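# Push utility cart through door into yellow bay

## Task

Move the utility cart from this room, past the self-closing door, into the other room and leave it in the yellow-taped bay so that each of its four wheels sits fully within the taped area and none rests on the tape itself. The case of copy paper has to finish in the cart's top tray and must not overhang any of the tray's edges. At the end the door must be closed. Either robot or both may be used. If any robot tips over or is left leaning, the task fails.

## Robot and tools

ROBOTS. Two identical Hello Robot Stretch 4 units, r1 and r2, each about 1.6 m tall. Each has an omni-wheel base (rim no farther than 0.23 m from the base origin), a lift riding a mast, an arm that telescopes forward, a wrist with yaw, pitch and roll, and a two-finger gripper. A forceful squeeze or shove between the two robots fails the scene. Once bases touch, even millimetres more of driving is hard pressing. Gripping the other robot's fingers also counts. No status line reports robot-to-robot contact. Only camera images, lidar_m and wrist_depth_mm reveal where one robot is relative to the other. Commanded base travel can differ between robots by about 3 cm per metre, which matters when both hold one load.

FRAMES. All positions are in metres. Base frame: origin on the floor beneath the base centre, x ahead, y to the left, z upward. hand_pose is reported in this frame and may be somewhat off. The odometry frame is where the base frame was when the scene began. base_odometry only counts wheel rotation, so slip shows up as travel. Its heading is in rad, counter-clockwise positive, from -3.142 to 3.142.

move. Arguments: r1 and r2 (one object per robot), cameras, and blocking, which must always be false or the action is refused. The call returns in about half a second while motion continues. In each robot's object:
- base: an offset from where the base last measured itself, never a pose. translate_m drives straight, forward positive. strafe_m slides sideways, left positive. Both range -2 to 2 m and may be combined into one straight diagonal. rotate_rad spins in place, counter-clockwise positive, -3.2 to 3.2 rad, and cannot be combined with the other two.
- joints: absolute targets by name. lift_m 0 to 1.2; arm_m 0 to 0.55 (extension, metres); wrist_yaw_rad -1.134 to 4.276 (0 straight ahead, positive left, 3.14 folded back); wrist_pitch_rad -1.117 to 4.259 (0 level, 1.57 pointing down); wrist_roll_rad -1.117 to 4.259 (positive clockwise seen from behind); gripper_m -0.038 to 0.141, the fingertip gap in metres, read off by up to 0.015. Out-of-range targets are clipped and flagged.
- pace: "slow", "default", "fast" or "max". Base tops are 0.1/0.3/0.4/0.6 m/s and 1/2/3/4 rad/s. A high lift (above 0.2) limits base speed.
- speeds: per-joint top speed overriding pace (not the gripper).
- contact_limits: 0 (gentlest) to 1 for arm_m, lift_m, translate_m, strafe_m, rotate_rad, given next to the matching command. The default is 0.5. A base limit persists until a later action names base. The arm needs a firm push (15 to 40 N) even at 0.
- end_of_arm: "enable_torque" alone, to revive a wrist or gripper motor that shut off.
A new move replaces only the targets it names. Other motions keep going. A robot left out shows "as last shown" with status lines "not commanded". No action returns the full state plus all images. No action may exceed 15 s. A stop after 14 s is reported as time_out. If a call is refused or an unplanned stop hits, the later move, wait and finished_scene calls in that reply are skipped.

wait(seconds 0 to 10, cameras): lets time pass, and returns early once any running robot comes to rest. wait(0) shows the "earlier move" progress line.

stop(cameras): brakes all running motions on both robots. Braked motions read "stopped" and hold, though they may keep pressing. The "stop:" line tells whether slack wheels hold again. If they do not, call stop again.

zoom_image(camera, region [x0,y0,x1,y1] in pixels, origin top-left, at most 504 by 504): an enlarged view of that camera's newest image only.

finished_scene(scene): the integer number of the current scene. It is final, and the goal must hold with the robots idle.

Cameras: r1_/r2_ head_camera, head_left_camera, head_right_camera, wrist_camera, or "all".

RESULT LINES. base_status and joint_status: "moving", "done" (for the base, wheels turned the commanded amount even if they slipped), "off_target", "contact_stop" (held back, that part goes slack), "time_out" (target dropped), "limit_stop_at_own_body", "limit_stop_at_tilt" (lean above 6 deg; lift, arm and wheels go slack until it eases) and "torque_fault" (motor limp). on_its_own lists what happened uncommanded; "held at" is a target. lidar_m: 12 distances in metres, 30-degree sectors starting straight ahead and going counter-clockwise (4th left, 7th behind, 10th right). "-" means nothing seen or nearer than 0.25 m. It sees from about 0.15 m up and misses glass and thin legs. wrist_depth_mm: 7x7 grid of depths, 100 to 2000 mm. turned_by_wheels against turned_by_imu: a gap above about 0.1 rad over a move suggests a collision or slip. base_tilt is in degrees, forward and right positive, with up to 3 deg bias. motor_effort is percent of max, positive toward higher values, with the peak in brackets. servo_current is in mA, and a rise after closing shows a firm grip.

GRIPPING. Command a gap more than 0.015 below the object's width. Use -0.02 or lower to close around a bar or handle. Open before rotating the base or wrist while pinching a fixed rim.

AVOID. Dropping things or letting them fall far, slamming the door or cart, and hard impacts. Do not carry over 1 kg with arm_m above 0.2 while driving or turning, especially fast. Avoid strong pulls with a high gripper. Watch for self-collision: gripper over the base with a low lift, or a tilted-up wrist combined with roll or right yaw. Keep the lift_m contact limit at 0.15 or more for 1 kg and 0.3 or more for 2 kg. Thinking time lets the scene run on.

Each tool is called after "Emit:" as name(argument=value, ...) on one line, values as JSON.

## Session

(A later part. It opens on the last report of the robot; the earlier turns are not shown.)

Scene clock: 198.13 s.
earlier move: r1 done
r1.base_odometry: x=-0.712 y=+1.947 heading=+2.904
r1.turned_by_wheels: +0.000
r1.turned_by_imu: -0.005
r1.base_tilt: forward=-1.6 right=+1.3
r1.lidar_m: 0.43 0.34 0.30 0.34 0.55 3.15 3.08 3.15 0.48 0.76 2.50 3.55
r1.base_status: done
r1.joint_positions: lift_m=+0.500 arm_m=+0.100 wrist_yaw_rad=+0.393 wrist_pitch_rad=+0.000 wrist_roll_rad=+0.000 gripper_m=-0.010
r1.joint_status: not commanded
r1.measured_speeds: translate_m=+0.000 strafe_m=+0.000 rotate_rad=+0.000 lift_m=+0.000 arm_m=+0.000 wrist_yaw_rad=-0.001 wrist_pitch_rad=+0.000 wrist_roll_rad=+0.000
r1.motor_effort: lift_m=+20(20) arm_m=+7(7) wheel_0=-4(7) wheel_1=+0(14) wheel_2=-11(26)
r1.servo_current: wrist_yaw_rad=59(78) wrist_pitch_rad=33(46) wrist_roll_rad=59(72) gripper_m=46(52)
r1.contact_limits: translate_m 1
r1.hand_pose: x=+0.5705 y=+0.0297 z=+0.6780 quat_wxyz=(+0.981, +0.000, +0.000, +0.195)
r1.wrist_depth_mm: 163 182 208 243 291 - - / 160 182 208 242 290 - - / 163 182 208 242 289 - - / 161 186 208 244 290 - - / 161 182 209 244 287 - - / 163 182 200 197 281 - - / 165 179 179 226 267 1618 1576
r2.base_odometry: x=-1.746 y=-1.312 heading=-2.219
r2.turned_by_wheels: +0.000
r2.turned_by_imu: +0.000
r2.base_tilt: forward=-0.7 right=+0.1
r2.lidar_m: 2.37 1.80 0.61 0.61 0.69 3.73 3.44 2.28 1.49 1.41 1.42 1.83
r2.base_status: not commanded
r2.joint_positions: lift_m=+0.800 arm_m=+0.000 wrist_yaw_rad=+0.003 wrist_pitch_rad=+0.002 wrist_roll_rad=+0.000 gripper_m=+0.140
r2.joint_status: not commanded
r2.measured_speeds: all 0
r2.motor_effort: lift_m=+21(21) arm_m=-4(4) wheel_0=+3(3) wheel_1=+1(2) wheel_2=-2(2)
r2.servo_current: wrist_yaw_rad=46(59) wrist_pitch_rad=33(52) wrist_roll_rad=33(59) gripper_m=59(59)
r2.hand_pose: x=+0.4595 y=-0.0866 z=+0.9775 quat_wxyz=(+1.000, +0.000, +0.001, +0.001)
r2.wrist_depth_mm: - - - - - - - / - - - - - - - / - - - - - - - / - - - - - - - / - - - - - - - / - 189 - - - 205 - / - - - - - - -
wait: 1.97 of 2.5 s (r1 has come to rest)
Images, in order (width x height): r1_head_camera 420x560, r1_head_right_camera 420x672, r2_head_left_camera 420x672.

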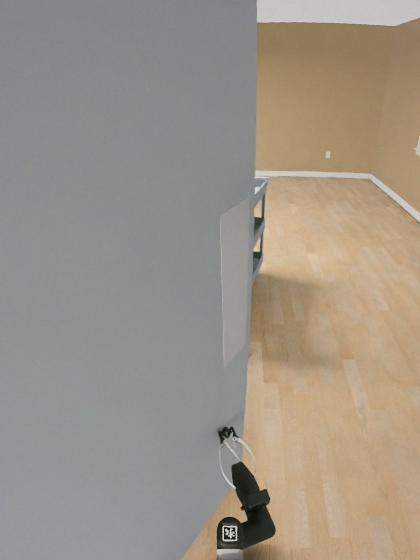

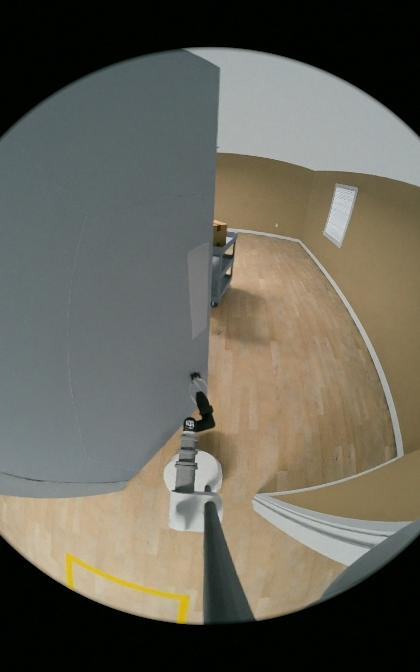

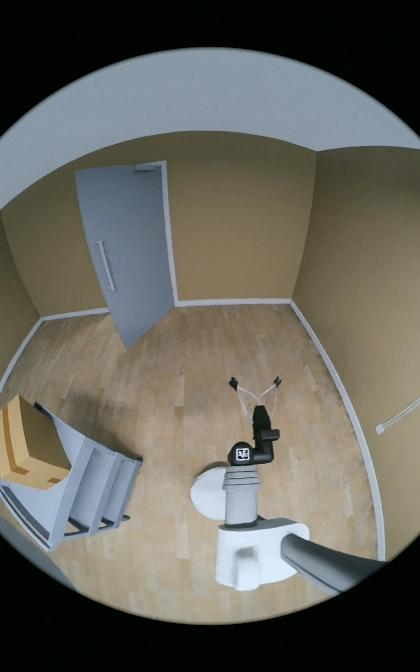

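Emit:
move(r1={"base":{"translate_m":0.12,"strafe_m":0.14},"contact_limits":{"translate_m":1.0}}, blocking=false)

Emit:
wait(seconds=2)

Emit:
move(r1={"base":{"rotate_rad":0.35},"contact_limits":{"rotate_rad":1.0},"pace":"slow"}, blocking=false)

Emit:
wait(seconds=1.5, cameras=["r1_head_camera","r1_head_right_camera","r2_head_left_camera"])

Scene clock: 206.50 s.
move: r1 moving
r1.base_odometry: x=-0.738 y=+1.928 heading=+2.902
r1.turned_by_wheels: -0.002
r1.turned_by_imu: -0.004
r1.base_tilt: forward=-1.6 right=+1.3
r1.lidar_m: 0.38 0.30 0.27 0.33 0.45 3.15 3.10 3.20 0.52 0.82 2.50 3.55
r1.base_status: translate_m moving; strafe_m moving
r1.joint_positions: lift_m=+0.500 arm_m=+0.100 wrist_yaw_rad=+0.389 wrist_pitch_rad=+0.000 wrist_roll_rad=+0.000 gripper_m=-0.010
r1.joint_status: not commanded
r1.measured_speeds: translate_m=+0.083 strafe_m=+0.092 rotate_rad=+0.001 lift_m=+0.000 arm_m=+0.000 wrist_yaw_rad=+0.000 wrist_pitch_rad=+0.000 wrist_roll_rad=+0.000
r1.motor_effort: lift_m=+20(20) arm_m=+7(7) wheel_0=-16(16) wheel_1=+7(9) wheel_2=-22(22)
r1.servo_current: wrist_yaw_rad=72(72) wrist_pitch_rad=39(46) wrist_roll_rad=46(52) gripper_m=46(52)
r1.contact_limits: translate_m 1
r1.hand_pose: x=+0.5706 y=+0.0285 z=+0.6780 quat_wxyz=(+0.981, +0.000, +0.000, +0.193)
r1.wrist_depth_mm: 158 180 204 241 291 - - / 154 177 204 240 291 - - / 158 177 204 241 293 - - / 156 180 204 240 293 - - / 158 177 204 240 290 - - / 155 177 195 199 185 - - / 158 173 167 180 267 1464 1576
r2: as last shown
pictures: none

Scene clock: 208.00 s.
earlier move: r1 done
r1.base_odometry: x=-0.862 y=+1.839 heading=+2.902
r1.turned_by_wheels: +0.000
r1.turned_by_imu: -0.001
r1.base_tilt: forward=-1.6 right=+1.3
r1.lidar_m: 0.37 0.25 0.25 0.25 0.27 3.26 3.20 3.34 0.68 1.30 2.63 3.74
r1.base_status: done
r1.joint_positions: lift_m=+0.500 arm_m=+0.100 wrist_yaw_rad=+0.389 wrist_pitch_rad=+0.000 wrist_roll_rad=+0.000 gripper_m=-0.010
r1.joint_status: not commanded
r1.measured_speeds: all 0
r1.motor_effort: lift_m=+20(20) arm_m=+6(7) wheel_0=-13(17) wheel_1=-3(10) wheel_2=-11(22)
r1.servo_current: wrist_yaw_rad=65(91) wrist_pitch_rad=39(46) wrist_roll_rad=52(59) gripper_m=46(52)
r1.contact_limits: translate_m 1
r1.hand_pose: x=+0.5707 y=+0.0285 z=+0.6780 quat_wxyz=(+0.981, +0.000, +0.000, +0.193)
r1.wrist_depth_mm: 140 165 199 250 - - - / 140 165 199 249 1537 - - / 140 166 200 249 317 1397 - / 147 165 198 247 315 - - / 140 169 198 247 314 - - / 140 165 187 198 181 - - / 142 160 167 182 165 128 1576
r2.base_odometry: x=-1.746 y=-1.312 heading=-2.219
r2.turned_by_wheels: +0.000
r2.turned_by_imu: +0.000
r2.base_tilt: forward=-0.7 right=+0.0
r2.lidar_m: 2.37 1.60 0.62 0.60 0.67 3.72 3.44 2.26 1.52 1.40 1.43 1.84
r2.base_status: not commanded
r2.joint_positions: lift_m=+0.800 arm_m=+0.000 wrist_yaw_rad=+0.003 wrist_pitch_rad=+0.002 wrist_roll_rad=+0.000 gripper_m=+0.140
r2.joint_status: not commanded
r2.measured_speeds: all 0
r2.motor_effort: lift_m=+21(21) arm_m=-4(4) wheel_0=+3(3) wheel_1=+2(2) wheel_2=-2(2)
r2.servo_current: wrist_yaw_rad=46(65) wrist_pitch_rad=39(46) wrist_roll_rad=52(59) gripper_m=52(59)
r2.hand_pose: x=+0.4595 y=-0.0866 z=+0.9775 quat_wxyz=(+1.000, +0.000, +0.001, +0.001)
r2.wrist_depth_mm: - - - - - - - / - - - - - - - / - - - - - - - / - - - - - - - / - - - - - - - / - 187 - - - 205 - / - - - - - - -
wait: 1.50 of 2 s (r1 has come to rest)
pictures: none

Scene clock: 208.50 s.
move: r1 moving
r1.base_odometry: x=-0.861 y=+1.839 heading=+3.026
r1.turned_by_wheels: +0.124
r1.turned_by_imu: +0.118
r1.base_tilt: forward=-1.6 right=+1.3
r1.lidar_m: 0.34 0.25 0.25 0.25 0.33 3.19 3.18 3.22 0.67 2.48 2.75 1.77
r1.base_status: rotate_rad moving
r1.joint_positions: lift_m=+0.500 arm_m=+0.100 wrist_yaw_rad=+0.376 wrist_pitch_rad=+0.000 wrist_roll_rad=+0.000 gripper_m=-0.010
r1.joint_status: not commanded
r1.measured_speeds: translate_m=-0.003 strafe_m=+0.003 rotate_rad=+0.487 lift_m=+0.000 arm_m=+0.000 wrist_yaw_rad=-0.025 wrist_pitch_rad=+0.000 wrist_roll_rad=+0.000
r1.motor_effort: lift_m=+20(20) arm_m=+6(6) wheel_0=-25(27) wheel_1=-12(12) wheel_2=-22(22)
r1.servo_current: wrist_yaw_rad=137(143) wrist_pitch_rad=39(39) wrist_roll_rad=39(65) gripper_m=46(46)
r1.contact_limits: rotate_rad 1
r1.hand_pose: x=+0.5710 y=+0.0247 z=+0.6780 quat_wxyz=(+0.982, +0.000, +0.000, +0.187)
r1.wrist_depth_mm: 135 155 181 224 281 - - / 130 152 181 222 278 - - / 130 155 181 222 278 1366 - / 133 152 180 222 289 - - / 130 154 180 222 287 - - / 130 150 180 184 182 1921 - / 131 150 143 176 300 1366 1618
r2: as last shown
pictures: none

Scene clock: 209.47 s.
earlier move: r1 done
r1.base_odometry: x=-0.862 y=+1.839 heading=-3.033
r1.turned_by_wheels: +0.224
r1.turned_by_imu: +0.187
r1.base_tilt: forward=-1.6 right=+1.2
r1.lidar_m: 0.42 0.31 0.28 0.29 0.44 3.17 3.23 0.66 0.64 2.52 3.10 1.74
r1.base_status: done
r1.joint_positions: lift_m=+0.500 arm_m=+0.100 wrist_yaw_rad=+0.376 wrist_pitch_rad=+0.000 wrist_roll_rad=+0.000 gripper_m=-0.010
r1.joint_status: not commanded
r1.measured_speeds: all 0
r1.on_its_own: wrist_yaw_rad is at rest, and its servo_current (156 mA) is outside its rest range (0 to 104 mA)
r1.motor_effort: lift_m=+20(20) arm_m=+6(6) wheel_0=-10(29) wheel_1=-4(15) wheel_2=-8(25)
r1.servo_current: wrist_yaw_rad=156(169) wrist_pitch_rad=39(52) wrist_roll_rad=52(65) gripper_m=46(46)
r1.contact_limits: rotate_rad 1
r1.hand_pose: x=+0.5711 y=+0.0246 z=+0.6780 quat_wxyz=(+0.982, +0.000, +0.000, +0.187)
r1.wrist_depth_mm: 157 181 208 249 309 - - / 155 177 207 248 307 - - / 158 178 208 247 307 - - / 154 181 207 247 306 - - / 157 177 206 245 306 - - / 153 176 196 200 296 - - / 156 168 179 188 285 1618 1366
r2.base_odometry: x=-1.746 y=-1.312 heading=-2.219
r2.turned_by_wheels: +0.000
r2.turned_by_imu: +0.000
r2.base_tilt: forward=-0.7 right=+0.1
r2.lidar_m: 2.39 1.52 0.61 0.59 0.70 3.69 3.42 2.31 1.52 1.40 1.43 1.84
r2.base_status: not commanded
r2.joint_positions: lift_m=+0.800 arm_m=+0.000 wrist_yaw_rad=+0.003 wrist_pitch_rad=+0.002 wrist_roll_rad=+0.000 gripper_m=+0.140
r2.joint_status: not commanded
r2.measured_speeds: all 0
r2.motor_effort: lift_m=+21(21) arm_m=-4(4) wheel_0=+3(3) wheel_1=+2(2) wheel_2=-2(2)
r2.servo_current: wrist_yaw_rad=46(65) wrist_pitch_rad=39(46) wrist_roll_rad=52(59) gripper_m=52(52)
r2.hand_pose: x=+0.4595 y=-0.0866 z=+0.9775 quat_wxyz=(+1.000, +0.000, +0.001, +0.001)
r2.wrist_depth_mm: - - - - - - - / 1138 - - - - - - / 1138 - - - - - - / - - - - - - - / - - - - - - - / - 187 - - - 205 - / - - - - - - -
wait: 0.97 of 1.5 s (r1 has come to rest)
Images, in order (width x height): r1_head_camera 420x560, r1_head_right_camera 420x672, r2_head_left_camera 420x672.

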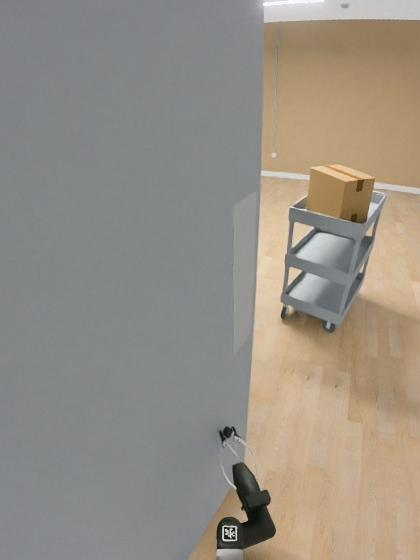

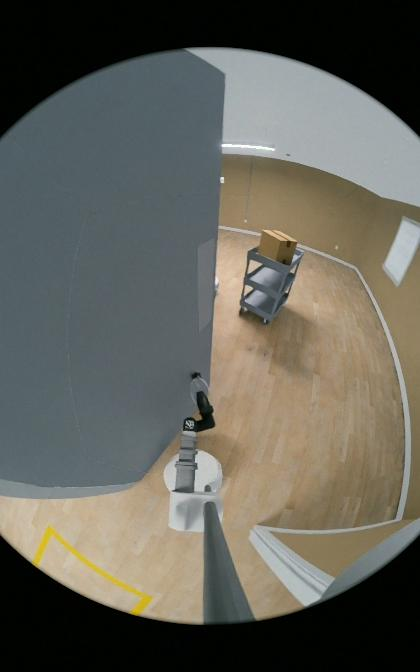

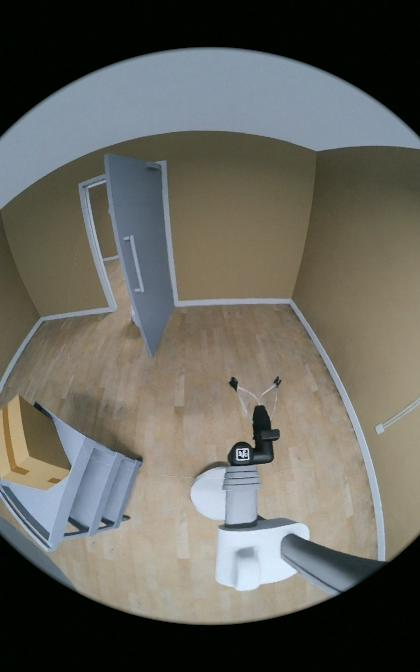

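Emit:
move(r1={"base":{"translate_m":0.1,"strafe_m":0.08},"contact_limits":{"translate_m":1.0}}, blocking=false)

Emit:
wait(seconds=1.5, cameras=["r1_head_camera","r2_head_camera","r2_head_left_camera","r2_head_right_camera"])

Scene clock: 214.47 s.
move: r1 moving
r1.base_odometry: x=-0.885 y=+1.816 heading=-3.035
r1.turned_by_wheels: -0.002
r1.turned_by_imu: -0.003
r1.base_tilt: forward=-1.6 right=+1.3
r1.lidar_m: 0.39 0.27 0.25 0.27 0.38 3.20 3.26 0.67 0.71 2.53 3.11 1.72
r1.base_status: translate_m moving; strafe_m moving
r1.joint_positions: lift_m=+0.500 arm_m=+0.100 wrist_yaw_rad=+0.376 wrist_pitch_rad=+0.000 wrist_roll_rad=+0.000 gripper_m=-0.010
r1.joint_status: not commanded
r1.measured_speeds: translate_m=+0.104 strafe_m=+0.081 rotate_rad=+0.002 lift_m=+0.000 arm_m=+0.000 wrist_yaw_rad=+0.000 wrist_pitch_rad=+0.000 wrist_roll_rad=+0.000
r1.motor_effort: lift_m=+20(20) arm_m=+6(6) wheel_0=-14(16) wheel_1=+9(9) wheel_2=-22(22)
r1.servo_current: wrist_yaw_rad=143(156) wrist_pitch_rad=46(46) wrist_roll_rad=52(65) gripper_m=46(46)
r1.contact_limits: translate_m 1
r1.hand_pose: x=+0.5711 y=+0.0246 z=+0.6780 quat_wxyz=(+0.982, +0.000, +0.000, +0.187)
r1.wrist_depth_mm: 150 174 200 243 309 - - / 150 170 200 243 307 - - / 144 170 200 241 304 - - / 153 170 205 241 303 - - / 147 173 200 241 304 - - / 149 173 190 199 186 - - / 149 165 166 180 291 1464 1255
r2: as last shown
r2.wrist_depth_mm: - - - - - - - / - - - - - - - / - - - - - - - / - - - - - - - / - - - - - - - / - 187 - - - 205 - / - - - - - - -
pictures: none

Scene clock: 215.63 s.
earlier move: r1 done
r1.base_odometry: x=-0.952 y=+1.749 heading=-3.034
r1.turned_by_wheels: +0.001
r1.turned_by_imu: +0.000
r1.base_tilt: forward=-1.6 right=+1.3
r1.lidar_m: 0.38 0.25 0.25 0.25 0.29 3.25 3.26 0.78 0.81 2.61 3.16 1.69
r1.base_status: done
r1.joint_positions: lift_m=+0.500 arm_m=+0.100 wrist_yaw_rad=+0.379 wrist_pitch_rad=+0.000 wrist_roll_rad=+0.000 gripper_m=-0.010
r1.joint_status: not commanded
r1.measured_speeds: all 0
r1.on_its_own: wrist_yaw_rad is at rest, and its servo_current (117 mA) is outside its rest range (0 to 104 mA)
r1.motor_effort: lift_m=+20(20) arm_m=+6(6) wheel_0=-11(16) wheel_1=+0(9) wheel_2=-7(22)
r1.servo_current: wrist_yaw_rad=117(163) wrist_pitch_rad=46(46) wrist_roll_rad=39(65) gripper_m=39(46)
r1.contact_limits: translate_m 1
r1.hand_pose: x=+0.5710 y=+0.0254 z=+0.6780 quat_wxyz=(+0.982, +0.000, +0.000, +0.188)
r1.wrist_depth_mm: 142 168 203 257 315 - - / 143 168 203 257 329 - - / 142 168 203 255 343 - - / 149 168 203 255 327 - - / 142 172 202 253 340 - - / 141 167 189 193 307 - - / 144 162 172 184 179 1576 1499
r2.base_odometry: x=-1.746 y=-1.312 heading=-2.219
r2.turned_by_wheels: +0.000
r2.turned_by_imu: +0.000
r2.base_tilt: forward=-0.7 right=+0.1
r2.lidar_m: 2.39 1.45 0.63 0.62 0.68 3.72 3.44 2.28 1.55 1.40 1.43 1.80
r2.base_status: not commanded
r2.joint_positions: lift_m=+0.800 arm_m=+0.000 wrist_yaw_rad=+0.003 wrist_pitch_rad=+0.002 wrist_roll_rad=+0.000 gripper_m=+0.140
r2.joint_status: not commanded
r2.measured_speeds: all 0
r2.motor_effort: lift_m=+21(21) arm_m=-4(4) wheel_0=+3(3) wheel_1=+2(2) wheel_2=-2(2)
r2.servo_current: wrist_yaw_rad=52(65) wrist_pitch_rad=39(46) wrist_roll_rad=52(59) gripper_m=52(59)
r2.hand_pose: x=+0.4595 y=-0.0866 z=+0.9775 quat_wxyz=(+1.000, +0.000, +0.001, +0.001)
r2.wrist_depth_mm: - - - - - - - / - - - - - - - / - - - - - - - / - - - - - - - / - - - - - - - / - 186 - - - 205 - / - - - - - - -
wait: 1.17 of 1.5 s (r1 has come to rest)
Images, in order (width x height): r1_head_camera 420x560, r2_head_camera 420x560, r2_head_left_camera 420x672, r2_head_right_camera 420x672.

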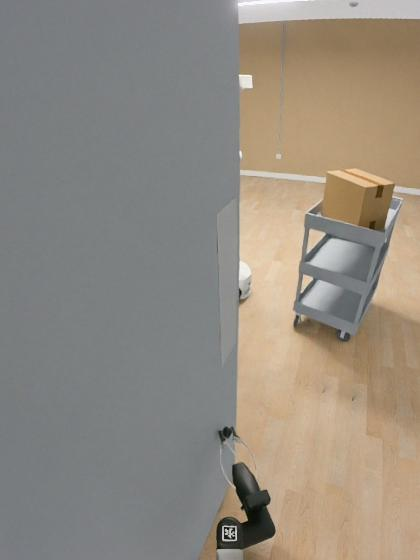

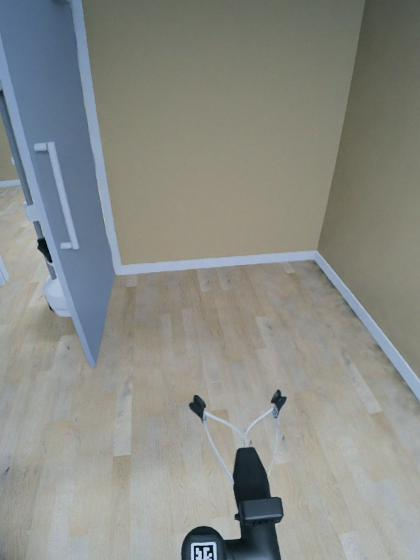

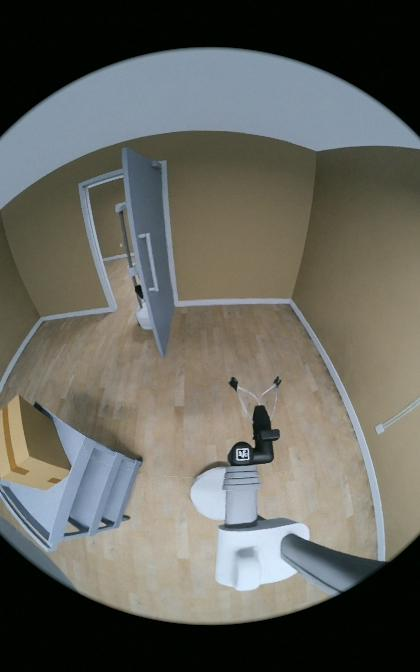

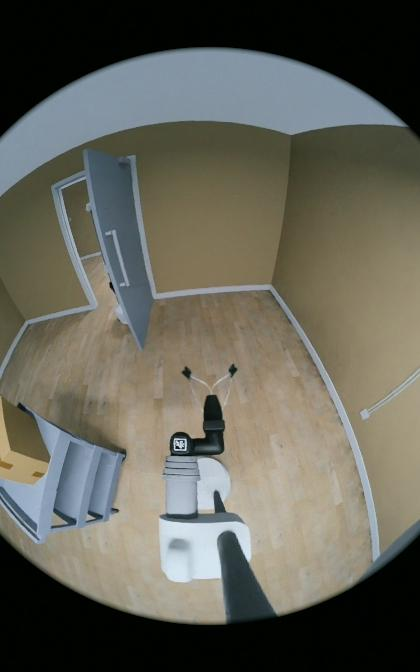

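Emit:
move(r2={"base":{"rotate_rad":0.17}}, blocking=false)

Emit:
wait(seconds=1.5)

Emit:
move(r2={"base":{"translate_m":0.72,"strafe_m":0.3}}, blocking=false)

Emit:
wait(seconds=4, cameras=["r2_wrist_camera","r2_head_camera","r2_head_left_camera"])

Scene clock: 235.63 s.
move: r2 moving
r1.base_odometry: x=-0.952 y=+1.749 heading=-3.034
r1.turned_by_wheels: +0.000
r1.turned_by_imu: +0.000
r1.base_tilt: forward=-1.6 right=+1.3
r1.lidar_m: 0.40 0.25 0.25 0.25 0.31 3.24 3.26 0.76 0.80 2.60 3.21 1.69
r1.base_status: not commanded
r1.joint_positions: lift_m=+0.500 arm_m=+0.100 wrist_yaw_rad=+0.379 wrist_pitch_rad=+0.000 wrist_roll_rad=+0.000 gripper_m=-0.010
r1.joint_status: not commanded
r1.measured_speeds: all 0
r1.motor_effort: lift_m=+20(20) arm_m=+6(6) wheel_0=-10(11) wheel_1=+0(0) wheel_2=-7(7)
r1.servo_current: wrist_yaw_rad=117(150) wrist_pitch_rad=39(39) wrist_roll_rad=46(59) gripper_m=46(52)
r1.contact_limits: translate_m 1
r1.hand_pose: x=+0.5710 y=+0.0254 z=+0.6780 quat_wxyz=(+0.982, +0.000, +0.000, +0.188)
r1.wrist_depth_mm: 142 168 204 257 330 - - / 142 168 204 256 329 - - / 142 167 203 255 327 - - / 149 168 202 255 327 - - / 142 172 202 254 340 - - / 141 167 190 193 307 - - / 144 162 171 184 179 1661 1499
r2.base_odometry: x=-1.746 y=-1.312 heading=-2.056
r2.turned_by_wheels: +0.163
r2.turned_by_imu: +0.159
r2.base_tilt: forward=-0.7 right=+0.1
r2.lidar_m: 1.49 1.45 0.61 0.63 0.75 3.52 3.45 1.92 1.46 1.41 1.51 2.14
r2.base_status: rotate_rad moving
r2.joint_positions: lift_m=+0.800 arm_m=+0.000 wrist_yaw_rad=+0.002 wrist_pitch_rad=+0.002 wrist_roll_rad=+0.000 gripper_m=+0.140
r2.joint_status: not commanded
r2.measured_speeds: translate_m=-0.002 strafe_m=+0.001 rotate_rad=+0.194 lift_m=+0.000 arm_m=+0.000 wrist_yaw_rad=+0.000 wrist_pitch_rad=+0.000 wrist_roll_rad=+0.000
r2.motor_effort: lift_m=+21(21) arm_m=-4(4) wheel_0=-3(7) wheel_1=-4(8) wheel_2=-4(10)
r2.servo_current: wrist_yaw_rad=52(59) wrist_pitch_rad=39(39) wrist_roll_rad=39(52) gripper_m=46(59)
r2.hand_pose: x=+0.4595 y=-0.0867 z=+0.9775 quat_wxyz=(+1.000, +0.000, +0.001, +0.001)
r2.wrist_depth_mm: - - - - - - - / - - - - - - - / - - - - - - - / - - - - - - - / - - - - - - - / - - 196 - - - - / - 1921 - - - - 1921
pictures: none

Scene clock: 236.00 s.
earlier move: r2 done
r1.base_odometry: x=-0.952 y=+1.749 heading=-3.034
r1.turned_by_wheels: +0.000
r1.turned_by_imu: +0.000
r1.base_tilt: forward=-1.6 right=+1.3
r1.lidar_m: 0.40 0.25 0.25 0.25 0.27 3.26 3.26 0.79 0.80 2.63 3.22 1.70
r1.base_status: not commanded
r1.joint_positions: lift_m=+0.500 arm_m=+0.100 wrist_yaw_rad=+0.379 wrist_pitch_rad=+0.000 wrist_roll_rad=+0.000 gripper_m=-0.010
r1.joint_status: not commanded
r1.measured_speeds: all 0
r1.on_its_own: wrist_yaw_rad is at rest, and its servo_current (137 mA) is outside its rest range (0 to 104 mA)
r1.motor_effort: lift_m=+20(20) arm_m=+6(6) wheel_0=-10(11) wheel_1=+0(1) wheel_2=-7(7)
r1.servo_current: wrist_yaw_rad=137(150) wrist_pitch_rad=39(52) wrist_roll_rad=59(59) gripper_m=46(52)
r1.contact_limits: translate_m 1
r1.hand_pose: x=+0.5710 y=+0.0254 z=+0.6780 quat_wxyz=(+0.982, +0.000, +0.000, +0.188)
r1.wrist_depth_mm: 142 168 204 257 330 - - / 143 168 204 256 329 - - / 143 168 202 254 327 - - / 148 168 202 255 325 - - / 142 171 202 253 325 - - / 141 167 190 192 310 - - / 144 162 171 184 180 1618 1464
r2.base_odometry: x=-1.746 y=-1.312 heading=-2.050
r2.turned_by_wheels: +0.007
r2.turned_by_imu: +0.006
r2.base_tilt: forward=-0.7 right=+0.1
r2.lidar_m: 1.48 1.46 0.60 0.60 0.76 3.53 3.45 1.90 1.45 1.41 1.51 2.12
r2.base_status: done
r2.joint_positions: lift_m=+0.800 arm_m=+0.000 wrist_yaw_rad=+0.002 wrist_pitch_rad=+0.002 wrist_roll_rad=+0.000 gripper_m=+0.140
r2.joint_status: not commanded
r2.measured_speeds: all 0
r2.motor_effort: lift_m=+21(21) arm_m=-4(4) wheel_0=-2(7) wheel_1=-4(8) wheel_2=-5(10)
r2.servo_current: wrist_yaw_rad=33(59) wrist_pitch_rad=39(46) wrist_roll_rad=46(52) gripper_m=52(59)
r2.hand_pose: x=+0.4595 y=-0.0867 z=+0.9775 quat_wxyz=(+1.000, +0.000, +0.001, +0.001)
r2.wrist_depth_mm: - - - - - - - / - - - - - - - / - - - - - - - / - - - - - - - / - - - - - - - / - - 191 - - - - / - 1921 - - - - 1921
wait: 0.37 of 1.5 s (r2 has come to rest)
pictures: none

Scene clock: 236.50 s.
move: r2 moving
r1.base_odometry: x=-0.952 y=+1.749 heading=-3.034
r1.turned_by_wheels: +0.000
r1.turned_by_imu: +0.000
r1.base_tilt: forward=-1.6 right=+1.3
r1.lidar_m: 0.40 0.25 0.25 0.25 0.28 3.26 3.28 0.75 0.80 2.61 3.19 1.70
r1.base_status: not commanded
r1.joint_positions: lift_m=+0.500 arm_m=+0.100 wrist_yaw_rad=+0.379 wrist_pitch_rad=+0.000 wrist_roll_rad=+0.000 gripper_m=-0.010
r1.joint_status: not commanded
r1.measured_speeds: all 0
r1.motor_effort: lift_m=+20(20) arm_m=+6(6) wheel_0=-11(11) wheel_1=+0(0) wheel_2=-7(7)
r1.servo_current: wrist_yaw_rad=124(137) wrist_pitch_rad=46(52) wrist_roll_rad=59(59) gripper_m=46(46)
r1.contact_limits: translate_m 1
r1.hand_pose: x=+0.5710 y=+0.0254 z=+0.6780 quat_wxyz=(+0.982, +0.000, +0.000, +0.188)
r1.wrist_depth_mm: 142 168 204 257 330 - - / 142 168 203 256 329 - - / 143 168 203 254 327 - - / 149 168 203 255 324 - - / 142 171 202 254 340 - - / 141 167 190 192 309 - - / 144 162 171 184 179 1537 1499
r2.base_odometry: x=-1.748 y=-1.346 heading=-2.049
r2.turned_by_wheels: +0.000
r2.turned_by_imu: +0.000
r2.base_tilt: forward=-0.7 right=+0.1
r2.lidar_m: 1.47 1.41 0.59 0.59 0.74 3.52 3.50 1.90 1.47 1.43 1.51 2.19
r2.base_status: translate_m moving; strafe_m moving
r2.joint_positions: lift_m=+0.800 arm_m=+0.000 wrist_yaw_rad=+0.002 wrist_pitch_rad=+0.002 wrist_roll_rad=+0.000 gripper_m=+0.140
r2.joint_status: not commanded
r2.measured_speeds: translate_m=+0.121 strafe_m=+0.050 rotate_rad=+0.001 lift_m=+0.000 arm_m=+0.000 wrist_yaw_rad=+0.000 wrist_pitch_rad=+0.000 wrist_roll_rad=+0.000
r2.motor_effort: lift_m=+21(21) arm_m=-4(4) wheel_0=+4(8) wheel_1=+8(10) wheel_2=-11(14)
r2.servo_current: wrist_yaw_rad=46(59) wrist_pitch_rad=46(46) wrist_roll_rad=46(52) gripper_m=52(59)
r2.hand_pose: x=+0.4595 y=-0.0867 z=+0.9775 quat_wxyz=(+1.000, +0.000, +0.001, +0.001)
r2.wrist_depth_mm: - - - - - - - / - - - - - - - / - - - - - - - / - - - - - - - / - - - - - - - / - - 190 - - - - / - 1921 - - - - 1983
pictures: none

Scene clock: 240.00 s.
earlier move: r2 done
r1.base_odometry: x=-0.952 y=+1.749 heading=-3.034
r1.turned_by_wheels: +0.000
r1.turned_by_imu: +0.000
r1.base_tilt: forward=-1.6 right=+1.3
r1.lidar_m: 0.37 0.25 0.25 0.25 0.27 3.23 3.26 0.75 0.79 2.62 3.22 1.71
r1.base_status: not commanded
r1.joint_positions: lift_m=+0.500 arm_m=+0.100 wrist_yaw_rad=+0.379 wrist_pitch_rad=+0.000 wrist_roll_rad=+0.000 gripper_m=-0.010
r1.joint_status: not commanded
r1.measured_speeds: all 0
r1.on_its_own: wrist_yaw_rad is at rest, and its servo_current (143 mA) is outside its rest range (0 to 104 mA)
r1.motor_effort: lift_m=+20(20) arm_m=+6(6) wheel_0=-11(11) wheel_1=+0(1) wheel_2=-7(7)
r1.servo_current: wrist_yaw_rad=143(156) wrist_pitch_rad=46(52) wrist_roll_rad=39(65) gripper_m=52(52)
r1.contact_limits: translate_m 1
r1.hand_pose: x=+0.5710 y=+0.0254 z=+0.6780 quat_wxyz=(+0.982, +0.000, +0.000, +0.188)
r1.wrist_depth_mm: 143 168 204 257 820 - - / 143 168 204 256 327 - - / 143 168 204 256 327 - - / 148 168 202 256 327 - - / 142 171 202 253 340 - - / 142 167 190 192 309 - - / 144 162 171 183 179 1618 1537
r2.base_odometry: x=-1.811 y=-2.089 heading=-2.049
r2.turned_by_wheels: +0.000
r2.turned_by_imu: +0.001
r2.base_tilt: forward=-0.6 right=+0.1
r2.lidar_m: 0.69 0.92 2.57 3.01 0.56 0.49 - 2.36 1.80 1.74 1.88 1.72
r2.base_status: done
r2.joint_positions: lift_m=+0.800 arm_m=+0.000 wrist_yaw_rad=+0.002 wrist_pitch_rad=+0.002 wrist_roll_rad=+0.000 gripper_m=+0.140
r2.joint_status: not commanded
r2.measured_speeds: all 0
r2.motor_effort: lift_m=+21(21) arm_m=-4(4) wheel_0=+2(8) wheel_1=+2(11) wheel_2=-4(14)
r2.servo_current: wrist_yaw_rad=52(65) wrist_pitch_rad=46(52) wrist_roll_rad=46(65) gripper_m=52(59)
r2.hand_pose: x=+0.4595 y=-0.0867 z=+0.9775 quat_wxyz=(+1.000, +0.000, +0.001, +0.001)
r2.wrist_depth_mm: - - 508 - - - - / - - 508 - - - - / 1576 - 517 - - - - / 1576 - 512 - - - - / 1537 - 512 - - - - / - - 217 157 187 182 - / - 1921 - - - - -
wait: 3.50 of 4 s (r2 has come to rest)
pictures: r2_head_camera, r2_head_left_camera, r2_wrist_camera
Images, in order (width x height): r2_head_camera 420x560, r2_head_left_camera 420x672, r2_wrist_camera 616x392.

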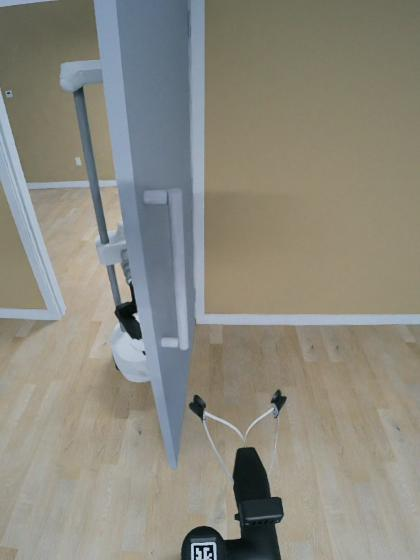

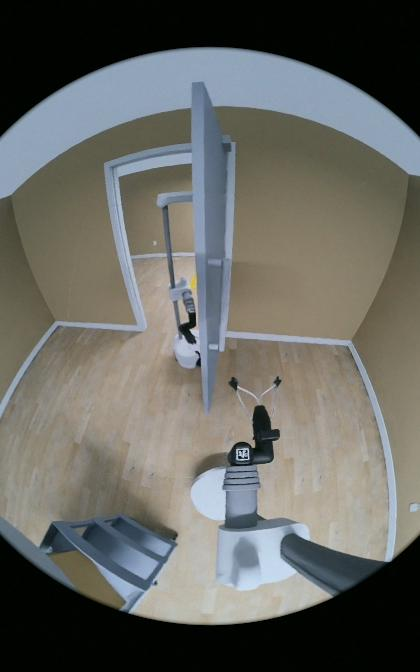

